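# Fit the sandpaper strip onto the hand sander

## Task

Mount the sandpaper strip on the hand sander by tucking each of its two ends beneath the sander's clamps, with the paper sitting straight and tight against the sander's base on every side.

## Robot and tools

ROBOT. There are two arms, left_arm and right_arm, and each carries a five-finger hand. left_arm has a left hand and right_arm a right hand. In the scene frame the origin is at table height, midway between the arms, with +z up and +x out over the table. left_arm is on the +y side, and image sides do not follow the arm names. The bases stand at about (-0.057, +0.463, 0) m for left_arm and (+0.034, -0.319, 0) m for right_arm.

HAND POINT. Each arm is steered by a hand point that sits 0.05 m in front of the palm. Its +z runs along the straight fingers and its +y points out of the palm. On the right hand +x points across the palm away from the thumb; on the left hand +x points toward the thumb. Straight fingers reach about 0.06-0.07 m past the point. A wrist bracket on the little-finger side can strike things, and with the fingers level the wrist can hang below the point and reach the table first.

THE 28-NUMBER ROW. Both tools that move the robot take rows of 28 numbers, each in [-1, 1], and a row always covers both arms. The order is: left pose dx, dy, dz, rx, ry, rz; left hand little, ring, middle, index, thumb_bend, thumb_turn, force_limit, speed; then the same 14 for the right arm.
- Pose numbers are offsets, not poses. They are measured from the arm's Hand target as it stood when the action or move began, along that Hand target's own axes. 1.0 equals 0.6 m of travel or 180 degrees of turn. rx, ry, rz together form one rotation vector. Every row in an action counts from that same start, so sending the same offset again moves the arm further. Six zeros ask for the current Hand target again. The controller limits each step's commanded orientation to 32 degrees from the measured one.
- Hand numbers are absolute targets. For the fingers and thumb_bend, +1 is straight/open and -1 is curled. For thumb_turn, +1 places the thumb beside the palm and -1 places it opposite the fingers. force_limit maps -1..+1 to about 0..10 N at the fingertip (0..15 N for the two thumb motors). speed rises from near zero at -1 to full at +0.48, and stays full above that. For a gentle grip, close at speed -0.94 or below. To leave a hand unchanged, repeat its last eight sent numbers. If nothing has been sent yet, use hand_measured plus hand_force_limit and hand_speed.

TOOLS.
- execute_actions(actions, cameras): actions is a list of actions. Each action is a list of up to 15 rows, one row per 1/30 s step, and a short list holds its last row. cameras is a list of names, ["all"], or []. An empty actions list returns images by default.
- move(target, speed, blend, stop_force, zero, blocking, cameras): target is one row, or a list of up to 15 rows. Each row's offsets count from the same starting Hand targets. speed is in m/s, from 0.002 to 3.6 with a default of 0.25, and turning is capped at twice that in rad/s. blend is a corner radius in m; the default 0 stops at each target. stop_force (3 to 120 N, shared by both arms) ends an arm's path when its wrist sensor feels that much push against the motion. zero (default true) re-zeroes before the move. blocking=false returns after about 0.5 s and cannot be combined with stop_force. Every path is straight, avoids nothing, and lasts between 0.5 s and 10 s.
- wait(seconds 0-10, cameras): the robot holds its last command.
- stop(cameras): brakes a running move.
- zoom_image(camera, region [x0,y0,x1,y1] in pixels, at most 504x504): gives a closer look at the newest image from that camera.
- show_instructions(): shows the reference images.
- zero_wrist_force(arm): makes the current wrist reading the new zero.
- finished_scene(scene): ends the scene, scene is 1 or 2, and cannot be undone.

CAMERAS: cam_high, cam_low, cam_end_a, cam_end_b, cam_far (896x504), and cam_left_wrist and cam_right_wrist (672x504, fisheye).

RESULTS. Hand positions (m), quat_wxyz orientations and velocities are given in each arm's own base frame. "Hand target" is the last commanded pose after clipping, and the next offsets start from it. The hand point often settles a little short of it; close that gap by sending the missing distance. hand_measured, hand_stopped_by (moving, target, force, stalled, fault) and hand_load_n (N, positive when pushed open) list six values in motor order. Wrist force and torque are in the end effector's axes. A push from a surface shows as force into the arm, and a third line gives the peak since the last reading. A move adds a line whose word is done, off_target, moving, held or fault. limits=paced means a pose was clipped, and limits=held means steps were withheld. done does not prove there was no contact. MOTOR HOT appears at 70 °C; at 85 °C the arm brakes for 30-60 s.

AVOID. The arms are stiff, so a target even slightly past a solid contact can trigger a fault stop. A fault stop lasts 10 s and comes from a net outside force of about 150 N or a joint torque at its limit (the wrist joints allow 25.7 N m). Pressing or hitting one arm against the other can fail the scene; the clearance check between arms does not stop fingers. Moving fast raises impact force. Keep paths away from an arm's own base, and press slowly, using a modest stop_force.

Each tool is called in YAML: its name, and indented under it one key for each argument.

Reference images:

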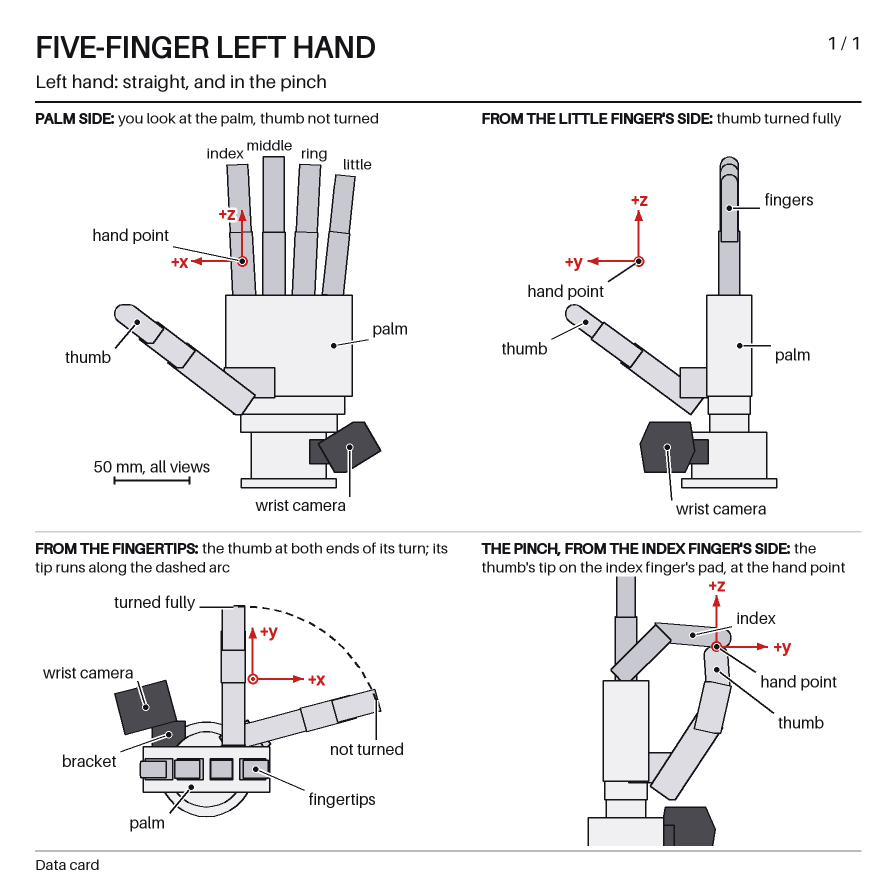

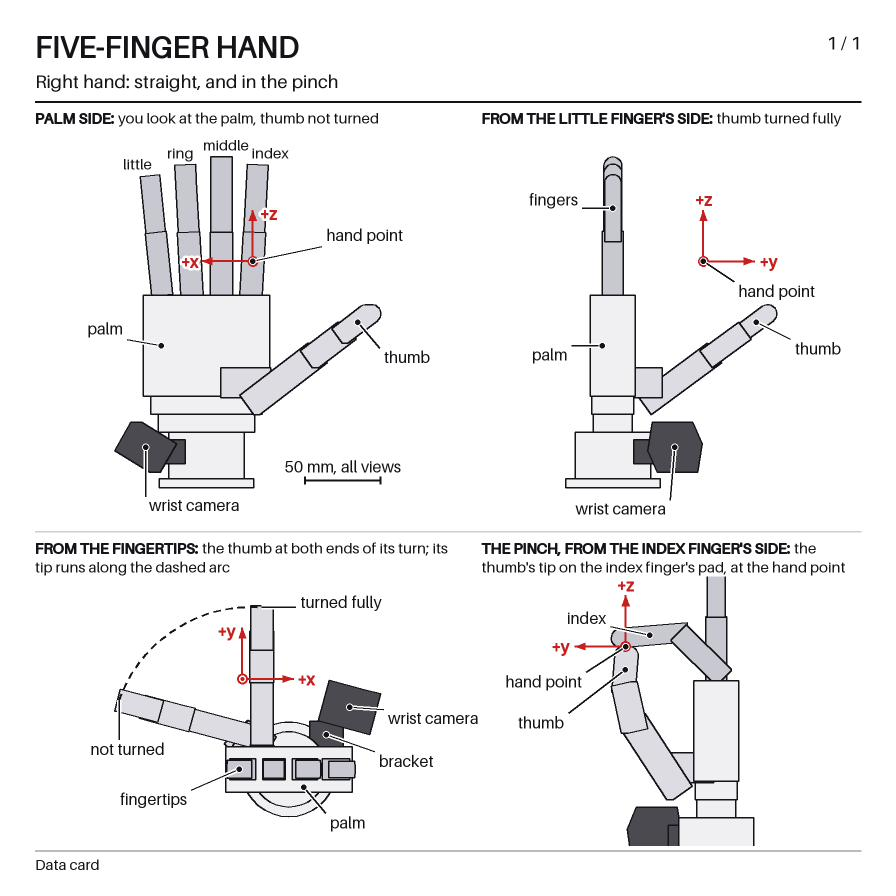

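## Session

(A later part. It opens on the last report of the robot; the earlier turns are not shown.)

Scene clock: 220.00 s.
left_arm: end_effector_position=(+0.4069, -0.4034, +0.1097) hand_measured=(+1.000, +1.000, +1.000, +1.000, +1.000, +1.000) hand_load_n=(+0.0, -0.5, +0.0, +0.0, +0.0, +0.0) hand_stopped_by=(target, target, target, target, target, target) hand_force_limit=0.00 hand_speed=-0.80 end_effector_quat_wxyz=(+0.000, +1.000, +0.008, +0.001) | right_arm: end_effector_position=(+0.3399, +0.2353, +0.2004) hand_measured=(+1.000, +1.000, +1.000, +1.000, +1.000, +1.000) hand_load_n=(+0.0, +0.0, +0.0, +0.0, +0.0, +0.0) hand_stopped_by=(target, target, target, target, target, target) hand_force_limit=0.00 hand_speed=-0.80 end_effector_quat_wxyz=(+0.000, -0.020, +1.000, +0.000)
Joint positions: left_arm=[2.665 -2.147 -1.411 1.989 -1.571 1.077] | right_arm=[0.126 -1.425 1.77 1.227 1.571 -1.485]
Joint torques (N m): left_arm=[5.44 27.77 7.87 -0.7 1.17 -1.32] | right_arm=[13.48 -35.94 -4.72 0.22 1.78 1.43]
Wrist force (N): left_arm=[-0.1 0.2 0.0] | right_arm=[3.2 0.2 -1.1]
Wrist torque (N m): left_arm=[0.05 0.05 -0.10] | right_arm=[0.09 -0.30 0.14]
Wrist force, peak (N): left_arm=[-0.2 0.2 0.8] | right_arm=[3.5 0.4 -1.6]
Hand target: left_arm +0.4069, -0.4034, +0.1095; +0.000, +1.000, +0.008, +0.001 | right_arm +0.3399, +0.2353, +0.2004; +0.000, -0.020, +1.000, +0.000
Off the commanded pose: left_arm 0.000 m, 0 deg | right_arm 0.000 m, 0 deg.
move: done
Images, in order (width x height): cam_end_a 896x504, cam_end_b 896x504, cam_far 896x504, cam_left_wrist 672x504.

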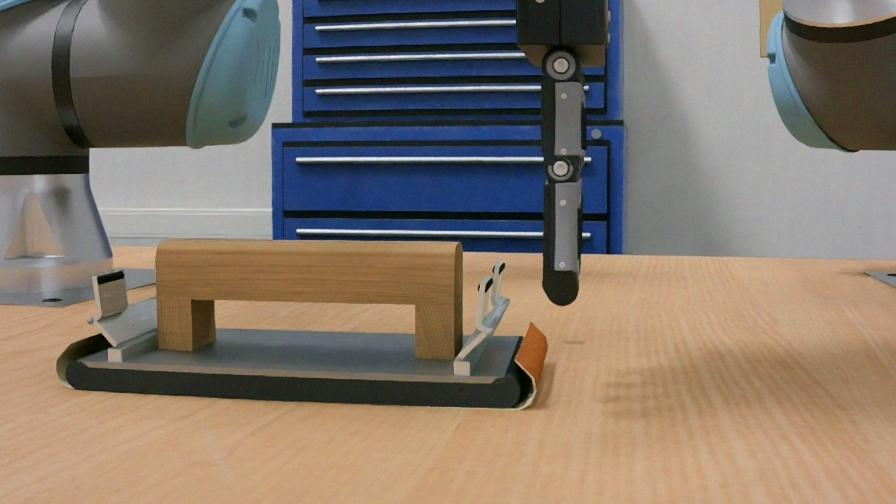

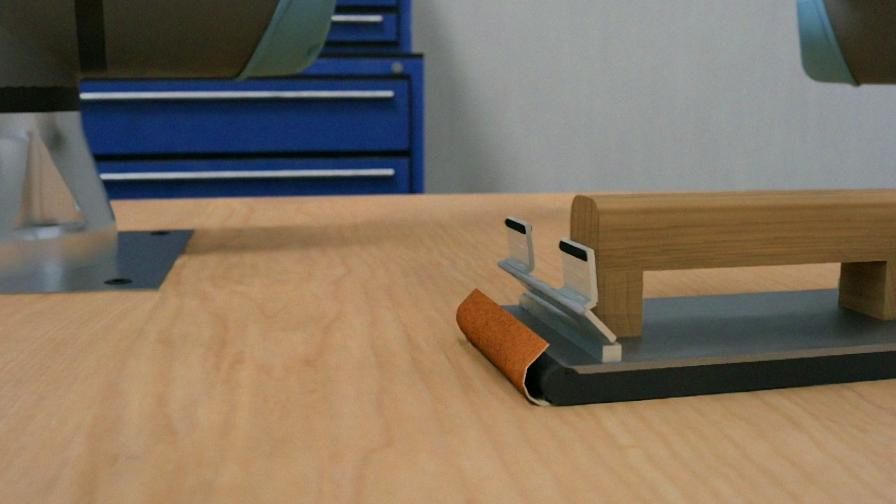

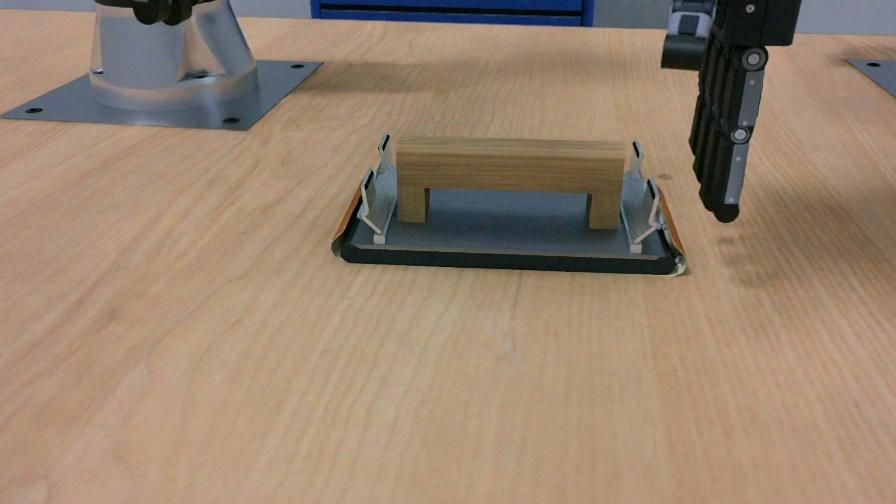

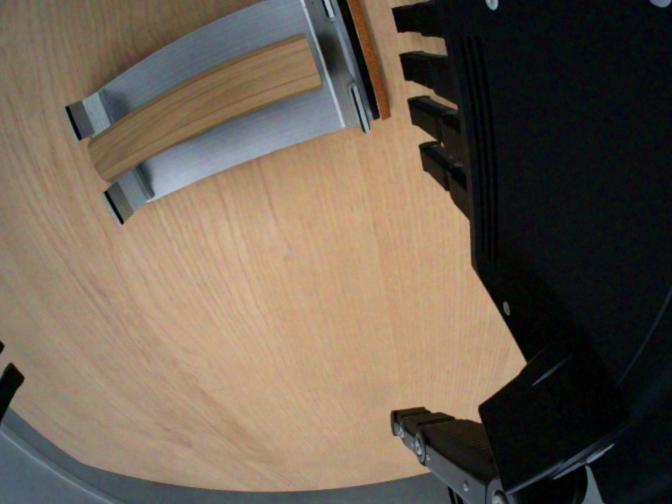

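move:
  target:
    - [0,-0.025,0,0,0,0,1,1,1,1,1,1,0,-0.8,0,0,0,0,0,0,1,1,1,1,1,1,0,-0.8]
    - [0,-0.025,0.055,0,0,0,1,1,1,1,1,1,0,-0.8,0,0,0,0,0,0,1,1,1,1,1,1,0,-0.8]
  cameras: ["cam_end_a","cam_end_b","cam_far","cam_left_wrist"]

zoom_image:
  camera: "cam_far"
  region: [560, 110, 800, 300]

zoom_image:
  camera: "cam_end_a"
  region: [400, 230, 640, 440]

Scene clock: 263.63 s.
left_arm: end_effector_position=(+0.4067, -0.3884, +0.0767) hand_measured=(+1.000, +1.000, +1.000, +1.000, +1.000, +1.000) hand_load_n=(+0.0, +0.0, +0.0, +0.0, +0.0, +0.0) hand_stopped_by=(target, target, target, target, target, target) hand_force_limit=0.00 hand_speed=-0.80 end_effector_quat_wxyz=(+0.000, +1.000, +0.008, +0.001) | right_arm: end_effector_position=(+0.3399, +0.2353, +0.2004) hand_measured=(+1.000, +1.000, +1.000, +1.000, +1.000, +1.000) hand_load_n=(+0.0, +0.0, +0.0, +0.0, +0.0, +0.0) hand_stopped_by=(target, target, target, target, target, target) hand_force_limit=0.00 hand_speed=-0.80 end_effector_quat_wxyz=(+0.000, -0.020, +1.000, +0.000)
Joint positions: left_arm=[2.692 -2.16 -1.484 2.075 -1.571 1.105] | right_arm=[0.126 -1.425 1.77 1.227 1.571 -1.485]
Joint torques (N m): left_arm=[6.94 27.93 6.1 -0.65 1.07 0.91] | right_arm=[13.42 -35.13 -4.27 0.27 1.84 1.5]
Wrist force (N): left_arm=[-0.2 0.1 0.2] | right_arm=[3.5 0.4 -1.2]
Wrist torque (N m): left_arm=[0.03 0.07 -0.11] | right_arm=[0.12 -0.34 0.17]
Wrist force, peak (N): left_arm=[-0.1 0.2 1.0] | right_arm=[3.6 0.3 -1.2]
Hand target: left_arm +0.4067, -0.3885, +0.0765; +0.000, +1.000, +0.008, +0.001 | right_arm +0.3399, +0.2353, +0.2004; +0.000, -0.020, +1.000, +0.000
Off the commanded pose: left_arm 0.000 m, 0 deg | right_arm 0.000 m, 0 deg.
move: done
Images, in order (width x height): cam_end_a 896x504, cam_end_b 896x504, cam_far 896x504, cam_left_wrist 672x504.

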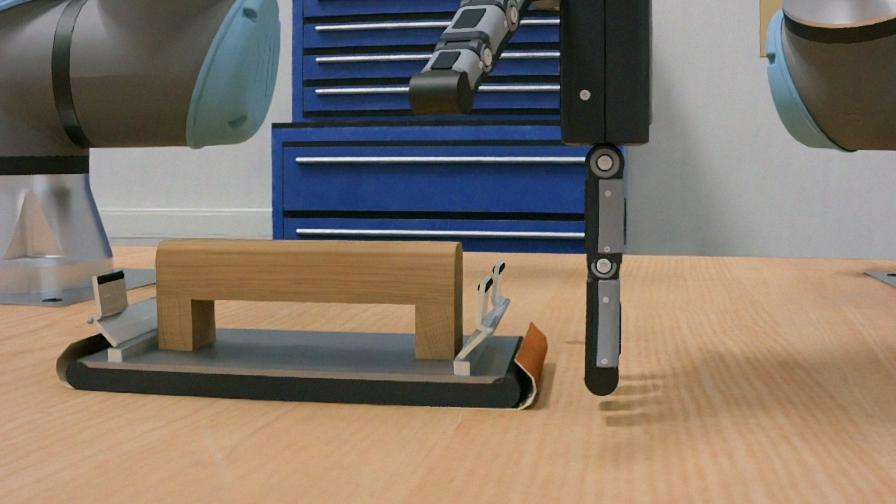

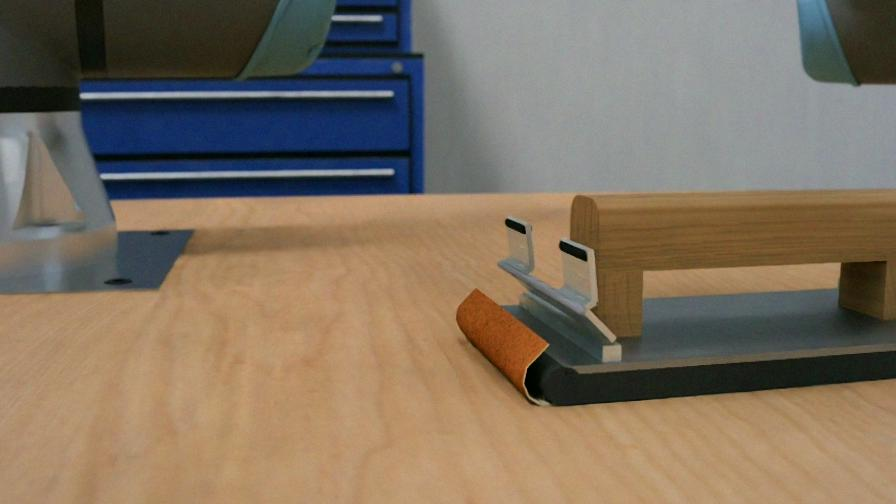

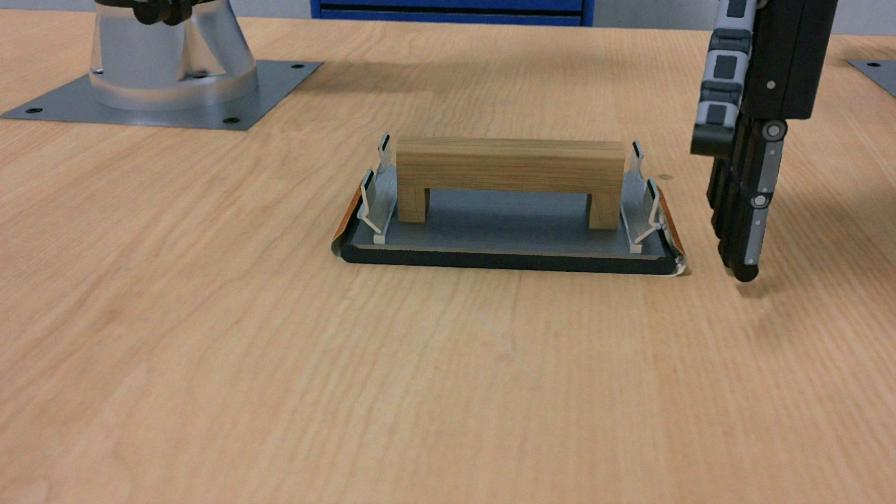

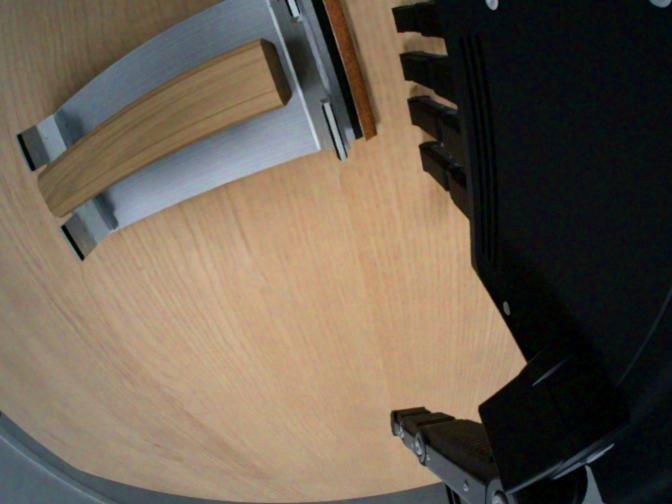

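Scaled by 2.100 from the camera's 896x504 image, which has a finer 1280x720 frame.

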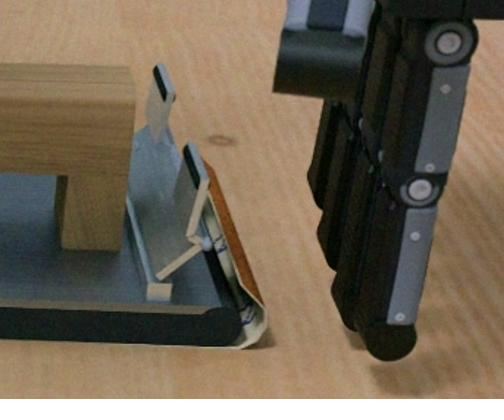

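Scaled by 2.100 from the camera's 896x504 image, which has a finer 1280x720 frame.

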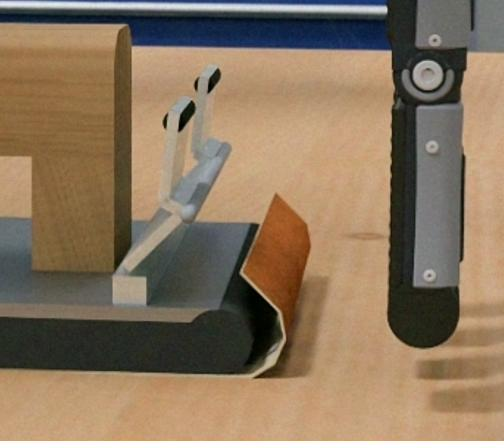

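move:
  target:
    - [0,0,0,0,0,0,-1,1,-1,-1,1,1,0,0,0,0,0,0,0,0,1,1,1,1,1,1,0,-0.8]
    - [-0.033,0,0,0,0,0,-1,1,-1,-1,1,1,0,0,0,0,0,0,0,0,1,1,1,1,1,1,0,-0.8]
  cameras: ["cam_end_a","cam_far","cam_left_wrist"]

move:
  target: [0,0,0.035,0,0,0,-1,1,-1,-1,1,1,0,0,0,0,0,0,0,0,1,1,1,1,1,1,0,-0.8]
  speed: 0.01
  stop_force: 3
  cameras: ["cam_end_a","cam_far","cam_left_wrist"]

Scene clock: 354.67 s.
left_arm: end_effector_position=(+0.3871, -0.3888, +0.0765) hand_measured=(-1.000, +1.000, -1.000, -1.000, +1.000, +1.000) hand_load_n=(+0.0, +0.0, +0.0, +0.0, +0.0, +0.0) hand_stopped_by=(target, target, target, target, target, target) hand_force_limit=0.00 hand_speed=0.00 end_effector_quat_wxyz=(+0.000, +1.000, +0.008, +0.001) | right_arm: end_effector_position=(+0.3399, +0.2353, +0.2004) hand_measured=(+1.000, +1.000, +1.000, +1.000, +1.000, +1.000) hand_load_n=(+0.0, +0.0, +0.0, +0.0, -0.5, +0.0) hand_stopped_by=(target, target, target, target, target, target) hand_force_limit=0.00 hand_speed=-0.80 end_effector_quat_wxyz=(+0.000, -0.020, +1.000, +0.000)
Joint positions: left_arm=[2.673 -2.129 -1.536 2.096 -1.571 1.086] | right_arm=[0.126 -1.425 1.77 1.227 1.571 -1.485]
Joint torques (N m): left_arm=[-6.28 40.69 4.58 -0.81 -1.06 -2.16] | right_arm=[13.36 -35.59 -4.18 0.25 1.85 1.3]
Wrist force (N): left_arm=[-0.1 0.3 0.3] | right_arm=[3.4 0.3 -1.1]
Wrist torque (N m): left_arm=[0.06 0.07 0.00] | right_arm=[0.11 -0.32 0.16]
Wrist force, peak (N): left_arm=[1.4 -4.9 2.2] | right_arm=[3.6 0.1 -1.5]
Hand target: left_arm +0.3869, -0.3888, +0.0765; +0.000, +1.000, +0.008, +0.001 | right_arm +0.3399, +0.2353, +0.2004; +0.000, -0.020, +1.000, +0.000
Off the commanded pose: left_arm 0.000 m, 0 deg | right_arm 0.000 m, 0 deg.
move: done
Images, in order (width x height): cam_end_a 896x504, cam_far 896x504, cam_left_wrist 672x504.

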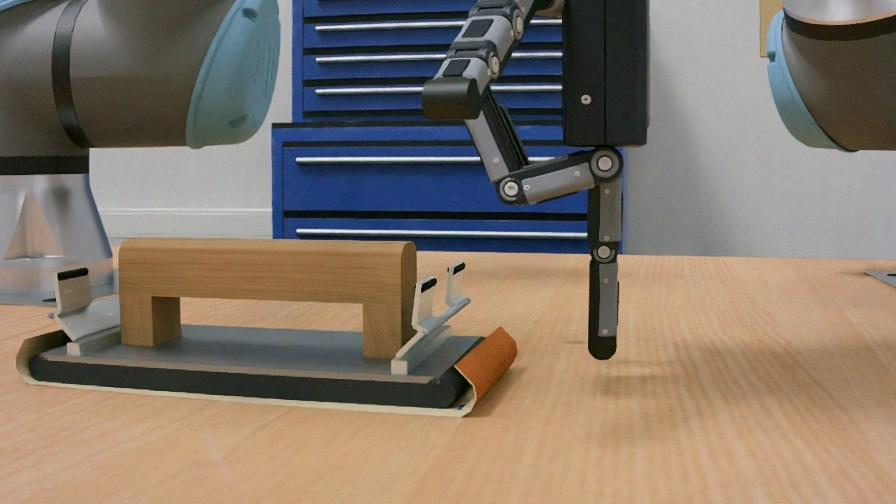

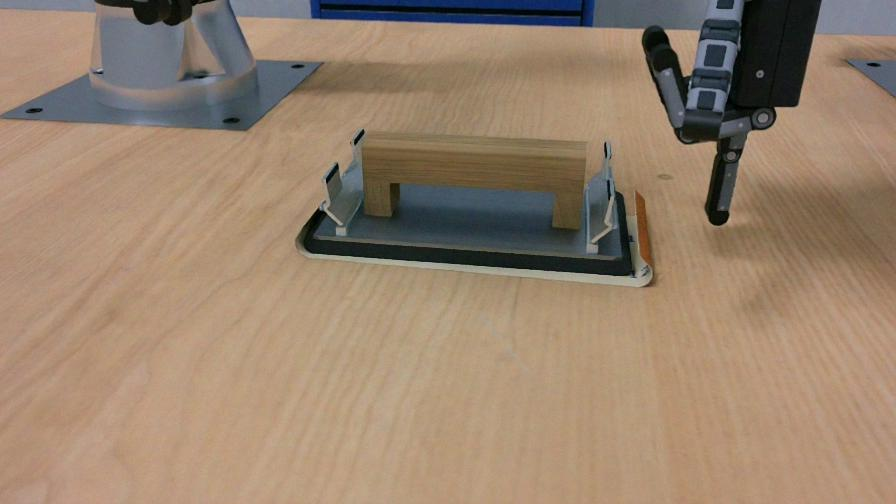

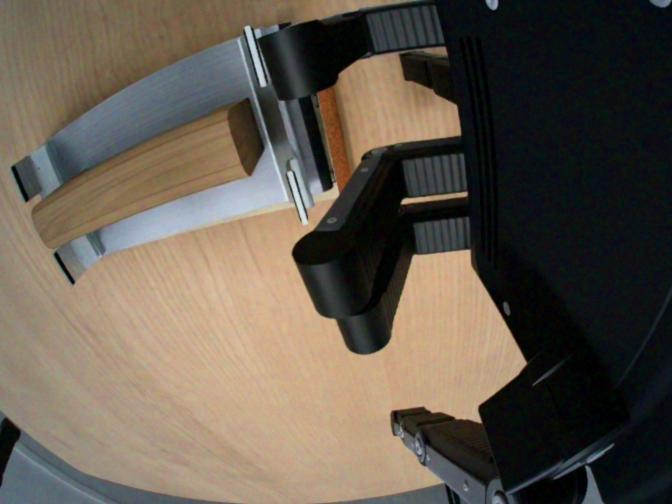

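Scene clock: 357.03 s.
left_arm: end_effector_position=(+0.3869, -0.3888, +0.0652) hand_measured=(-1.000, +1.000, -1.000, -1.000, +1.000, +1.000) hand_load_n=(+0.0, +0.0, +0.0, +0.0, -0.5, +0.0) hand_stopped_by=(target, target, target, target, target, target) hand_force_limit=0.00 hand_speed=0.00 end_effector_quat_wxyz=(+0.000, +1.000, +0.008, +0.001) | right_arm: end_effector_position=(+0.3399, +0.2353, +0.2004) hand_measured=(+1.000, +1.000, +1.000, +1.000, +1.000, +1.000) hand_load_n=(+0.0, +0.0, +0.0, +0.0, +0.0, +0.0) hand_stopped_by=(target, target, target, target, target, target) hand_force_limit=0.00 hand_speed=-0.80 end_effector_quat_wxyz=(+0.000, -0.020, +1.000, +0.000)
Joint positions: left_arm=[2.673 -2.143 -1.547 2.12 -1.571 1.086] | right_arm=[0.126 -1.425 1.77 1.227 1.571 -1.485]
Joint torques (N m): left_arm=[-5.74 40.68 22.74 -4.07 -1.19 -1.93] | right_arm=[13.31 -35.31 -4.78 0.39 1.9 1.5]
Wrist force (N): left_arm=[0.5 0.3 -4.5] | right_arm=[3.4 0.2 -1.3]
Wrist torque (N m): left_arm=[0.34 -0.13 0.04] | right_arm=[0.10 -0.32 0.16]
Wrist force, peak (N): left_arm=[0.6 0.3 -12.0] | right_arm=[3.6 0.3 -1.3]
Hand target: left_arm +0.3870, -0.3888, +0.0652; +0.000, +1.000, +0.008, +0.001 (not the last commanded pose) | right_arm +0.3399, +0.2353, +0.2004; +0.000, -0.020, +1.000, +0.000
Off the commanded pose: left_arm 0.010 m, 0 deg | right_arm 0.000 m, 0 deg.
move: contact (left_arm)
Images, in order (width x height): cam_end_a 896x504, cam_far 896x504, cam_left_wrist 672x504.

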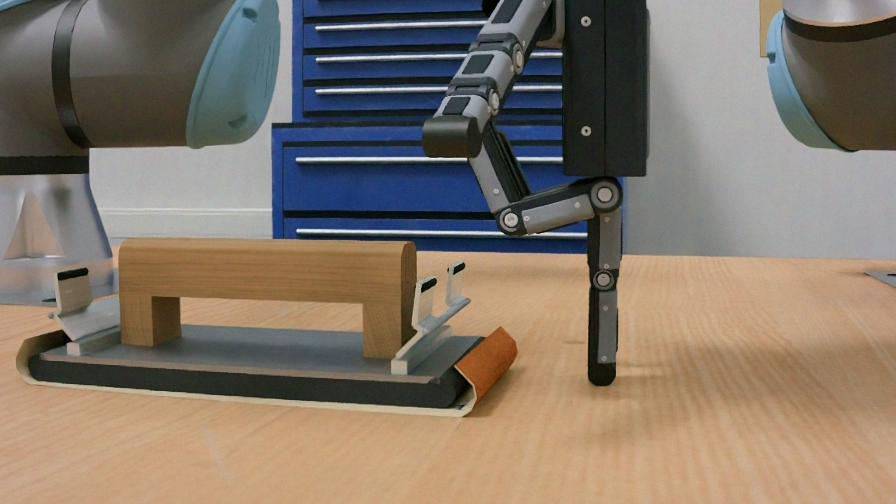

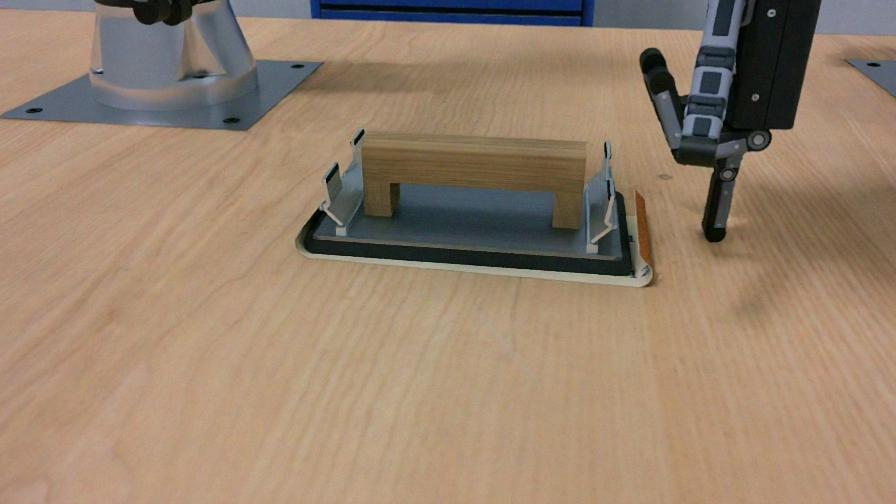

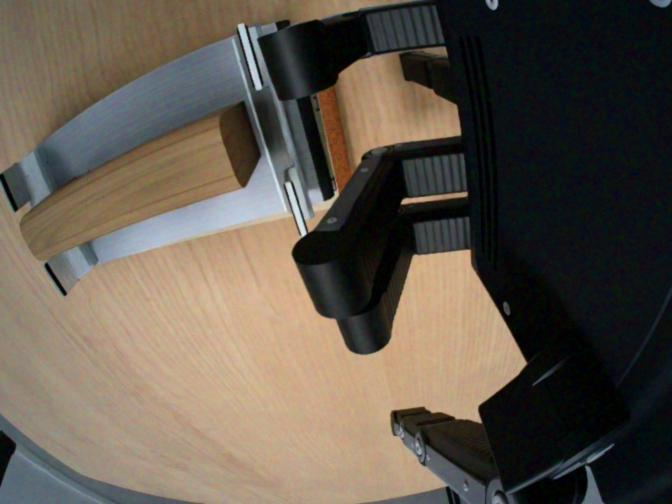

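move:
  target:
    - [0,0,-0.05,0,0,0,-1,1,-1,-1,1,1,0,0,0,0,0,0,0,0,1,1,1,1,1,1,0,-0.8]
    - [0,-0.17,-0.17,0,0,0,-1,1,-1,-1,1,1,0,0,0,0,0,0,0,0,1,1,1,1,1,1,0,-0.8]
  cameras: ["all"]

zoom_image:
  camera: "cam_far"
  region: [270, 110, 690, 310]

zoom_image:
  camera: "cam_end_b"
  region: [380, 180, 680, 430]

zoom_image:
  camera: "cam_end_a"
  region: [360, 230, 560, 430]

zoom_image:
  camera: "cam_right_wrist"
  region: [300, 0, 600, 220]

zoom_image:
  camera: "cam_left_wrist"
  region: [50, 0, 350, 300]

Scene clock: 369.23 s.
left_arm: end_effector_position=(+0.3851, -0.2869, +0.1671) hand_measured=(-1.000, +1.000, -1.000, -1.000, +1.000, +1.000) hand_load_n=(+0.0, +0.0, +0.0, +0.0, +0.0, +0.0) hand_stopped_by=(target, target, target, target, target, target) hand_force_limit=0.00 hand_speed=0.00 end_effector_quat_wxyz=(+0.000, +1.000, +0.008, +0.001) | right_arm: end_effector_position=(+0.3399, +0.2353, +0.2004) hand_measured=(+1.000, +1.000, +1.000, +1.000, +1.000, +1.000) hand_load_n=(+0.0, +0.0, +0.0, +0.0, +0.0, +0.0) hand_stopped_by=(target, target, target, target, target, target) hand_force_limit=0.00 hand_speed=-0.80 end_effector_quat_wxyz=(+0.000, -0.020, +1.000, +0.000)
Joint positions: left_arm=[2.893 -1.893 -1.636 1.96 -1.571 1.306] | right_arm=[0.126 -1.425 1.77 1.227 1.571 -1.485]
Joint torques (N m): left_arm=[7.91 34.77 6.29 -4.45 1.19 1.78] | right_arm=[13.92 -35.54 -4.32 0.32 1.82 1.37]
Wrist force (N): left_arm=[0.0 0.3 0.2] | right_arm=[2.9 0.4 -1.1]
Wrist torque (N m): left_arm=[0.07 0.04 -0.11] | right_arm=[0.11 -0.26 0.14]
Wrist force, peak (N): left_arm=[0.6 0.5 -4.7] | right_arm=[3.5 0.3 -1.5]
Hand target: left_arm +0.3851, -0.2867, +0.1672; +0.000, +1.000, +0.008, +0.001 | right_arm +0.3399, +0.2353, +0.2004; +0.000, -0.020, +1.000, +0.000
Off the commanded pose: left_arm 0.000 m, 0 deg | right_arm 0.000 m, 0 deg.
move: done

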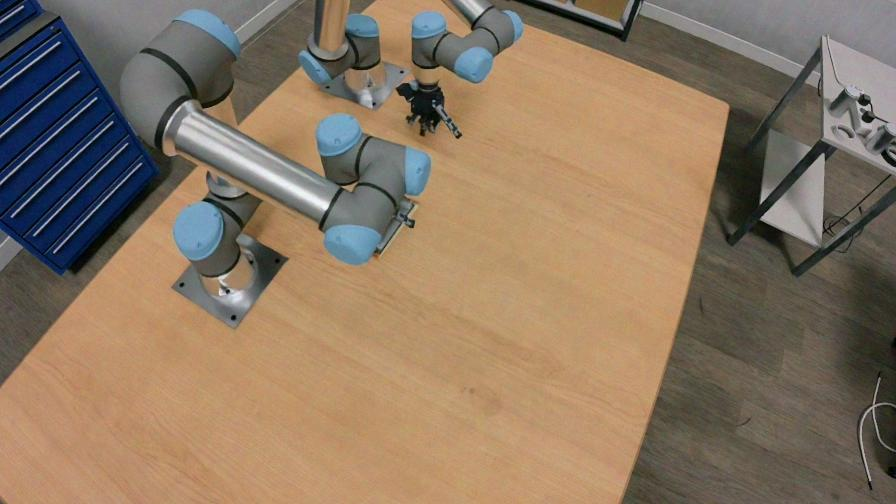

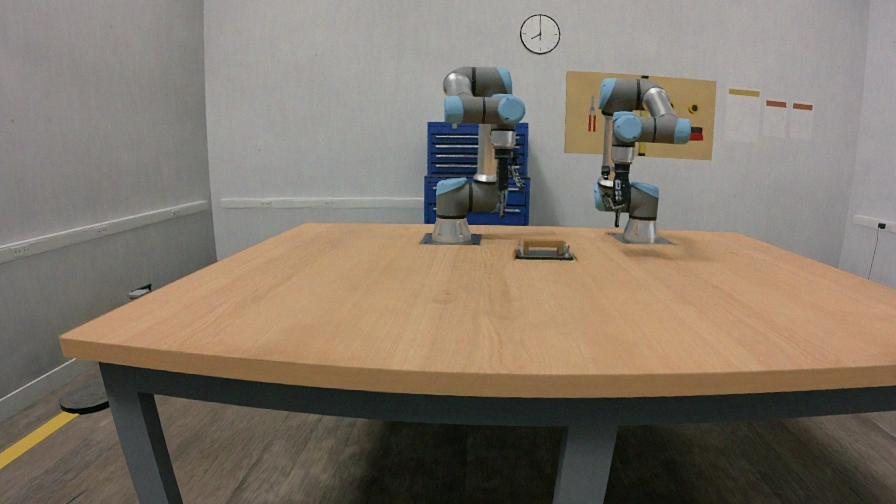

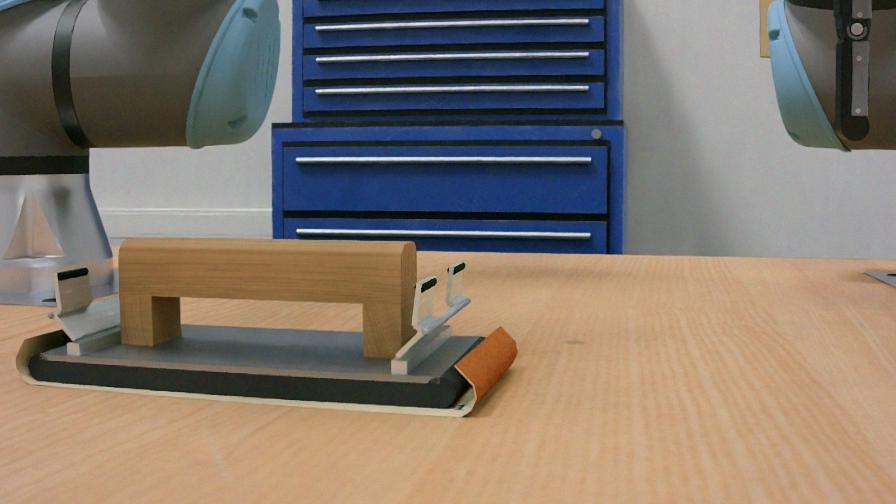

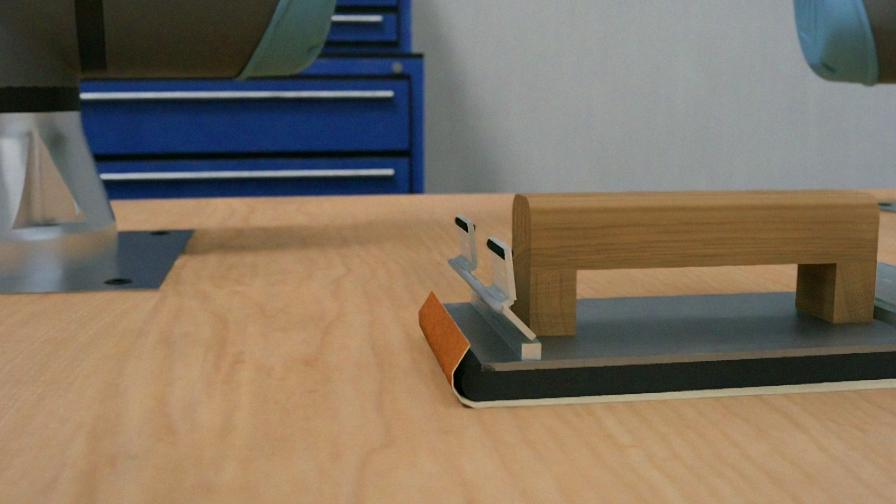

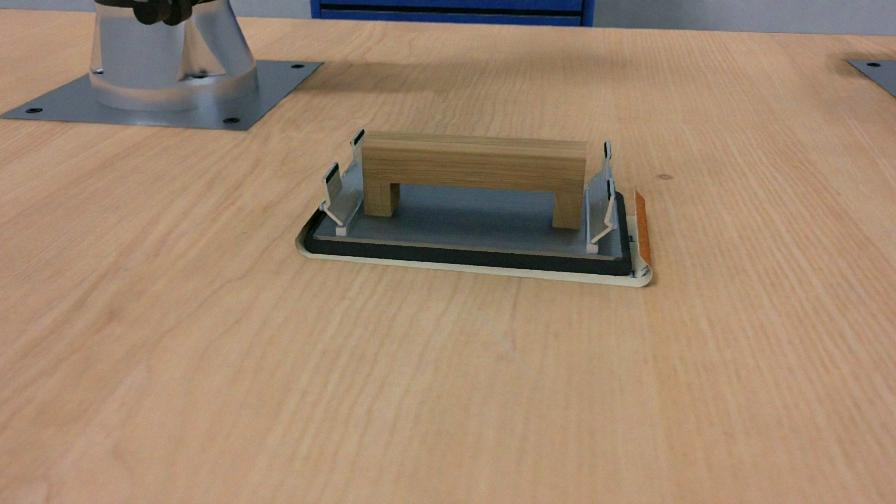

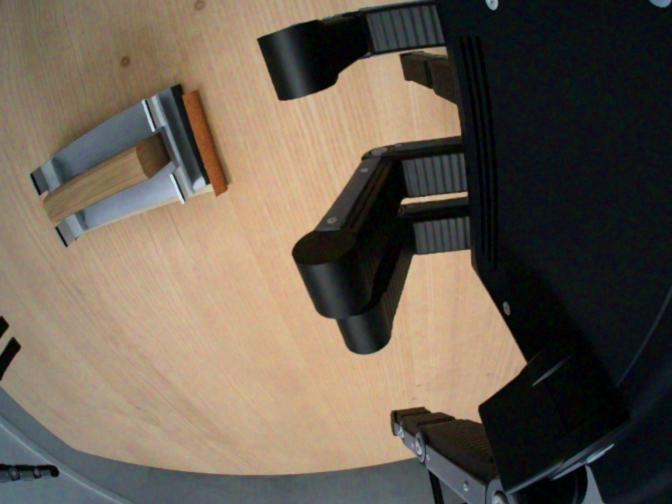

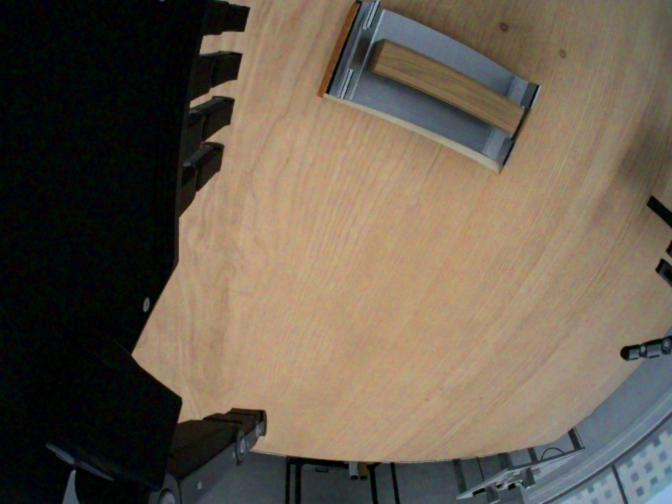

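Scaled by 1.200 from the camera's 896x504 image, which has a finer 1280x720 frame.

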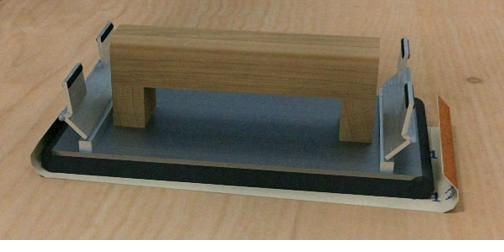

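Scaled by 1.680 from the camera's 896x504 image, which has a finer 1280x720 frame.

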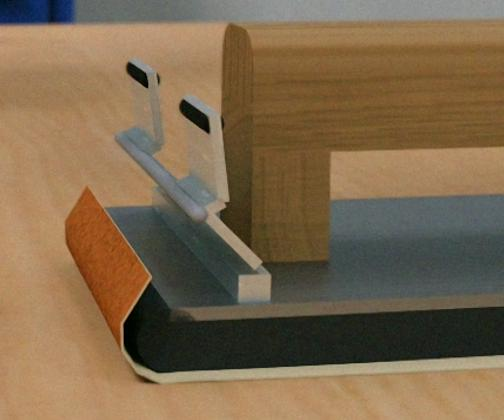

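Scaled by 2.520 from the camera's 896x504 image, which has a finer 1280x720 frame.

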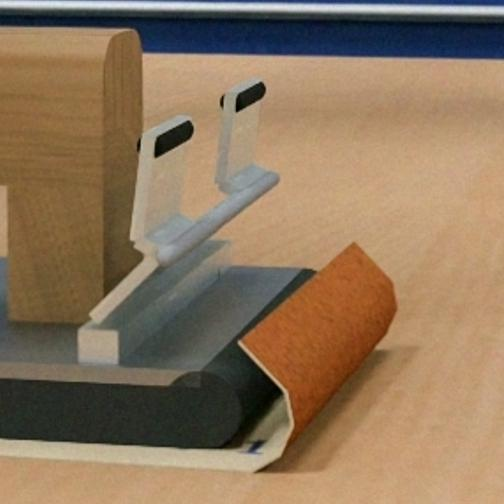

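Scaled by 1.680 from the camera's 672x504 image, which has a finer 960x720 frame.

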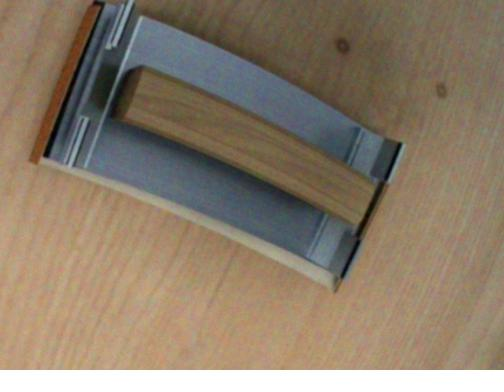

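Scaled by 1.680 from the camera's 672x504 image, which has a finer 960x720 frame.

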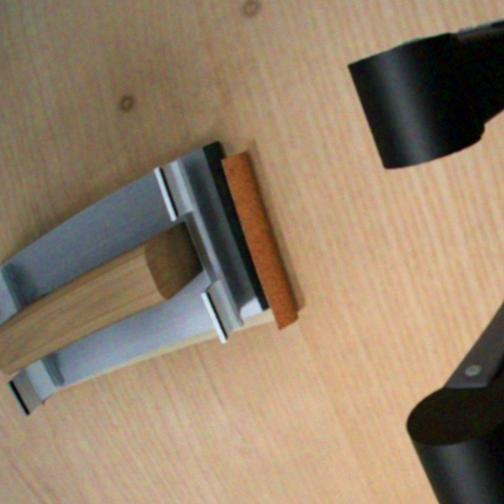

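move:
  target: [-0.113,0.284,0.028,0,0,0,-1,1,-1,-1,1,1,0,0,0,-0.13,0,0,0,0,1,1,1,1,1,1,0,-0.8]
  cameras: ["cam_high","cam_end_a","cam_far","cam_left_wrist","cam_right_wrist"]

Scene clock: 488.50 s.
left_arm: end_effector_position=(+0.3202, -0.4581, +0.1504) hand_measured=(-1.000, +1.000, -1.000, -1.000, +1.000, +1.000) hand_load_n=(+0.0, +0.0, +0.0, +0.0, +0.0, +0.0) hand_stopped_by=(target, target, target, target, target, target) hand_force_limit=0.00 hand_speed=0.00 end_effector_quat_wxyz=(+0.000, +1.000, +0.008, +0.001) | right_arm: end_effector_position=(+0.3431, +0.1574, +0.2004) hand_measured=(+1.000, +1.000, +1.000, +1.000, +1.000, +1.000) hand_load_n=(+0.0, +0.0, +0.0, +0.0, +0.0, +0.0) hand_stopped_by=(target, target, target, target, target, target) hand_force_limit=0.00 hand_speed=-0.80 end_effector_quat_wxyz=(+0.000, -0.020, +1.000, +0.000)
Joint positions: left_arm=[2.471 -2.072 -1.419 1.922 -1.571 0.884] | right_arm=[-0.121 -1.494 1.847 1.218 1.571 -1.732]
Joint torques (N m): left_arm=[-6.26 25.29 26.13 -4.52 -1.47 -2.26] | right_arm=[-14.12 -32.48 -3.77 0.16 -1.73 -1.12]
Wrist force (N): left_arm=[0.0 0.4 0.3] | right_arm=[3.6 -0.1 -0.9]
Wrist torque (N m): left_arm=[0.08 0.04 0.01] | right_arm=[0.03 -0.36 0.27]
Wrist force, peak (N): left_arm=[-0.4 1.3 0.4] | right_arm=[3.8 0.0 -1.2]
Hand target: left_arm +0.3202, -0.4583, +0.1504; +0.000, +1.000, +0.008, +0.001 | right_arm +0.3431, +0.1573, +0.2004; +0.000, -0.020, +1.000, +0.000
Off the commanded pose: left_arm 0.000 m, 0 deg | right_arm 0.000 m, 0 deg.
move: done
Images, in order (width x height): cam_high 896x504, cam_end_a 896x504, cam_far 896x504, cam_left_wrist 672x504, cam_right_wrist 672x504.

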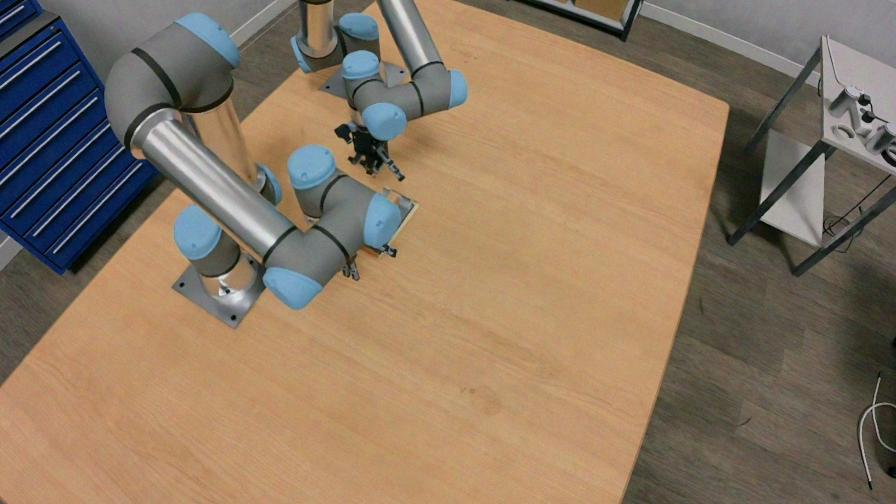

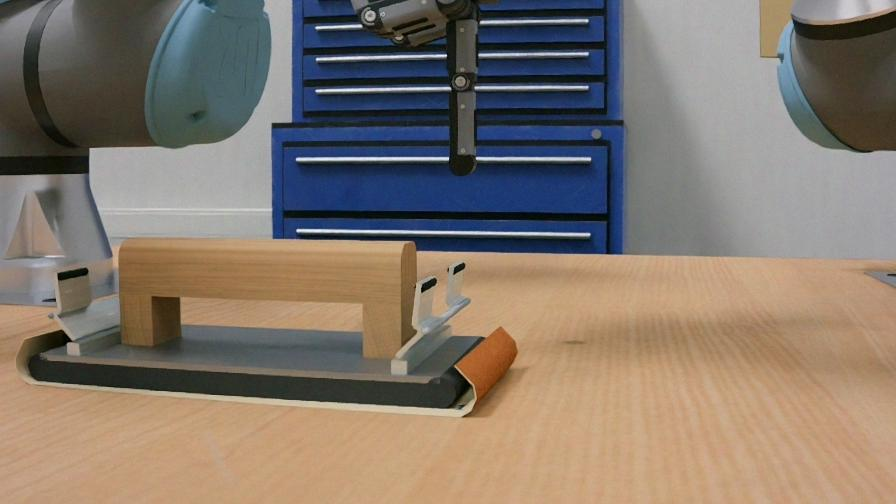

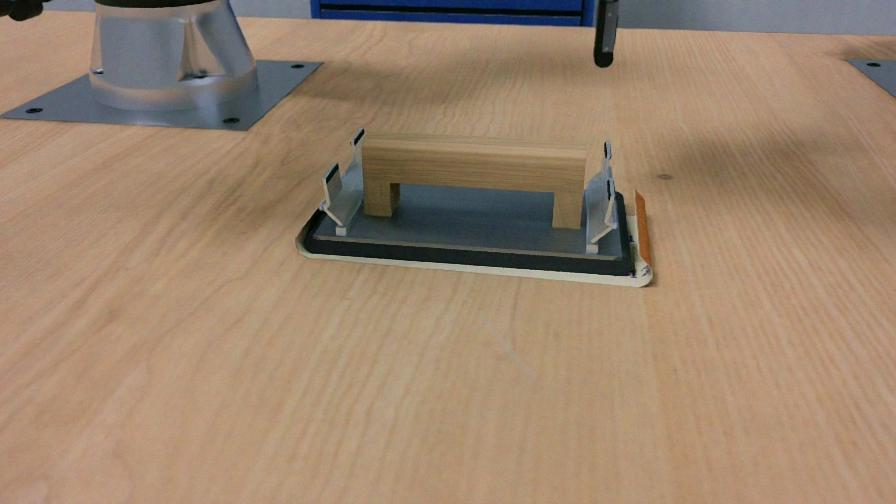

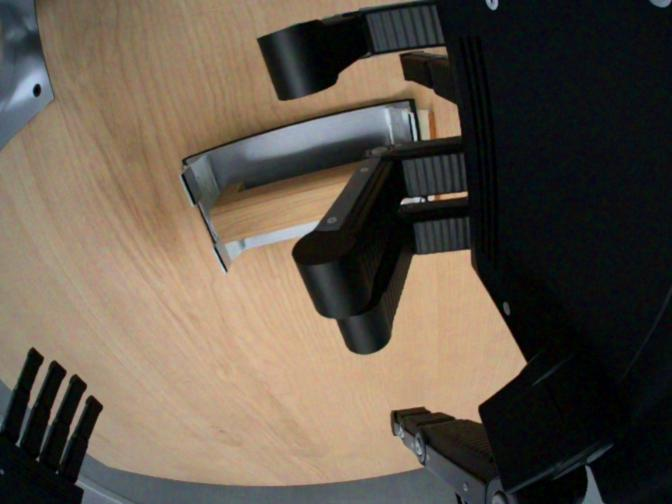

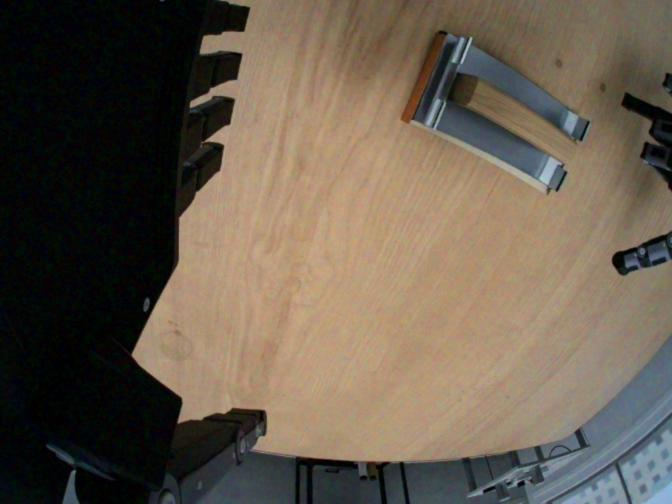

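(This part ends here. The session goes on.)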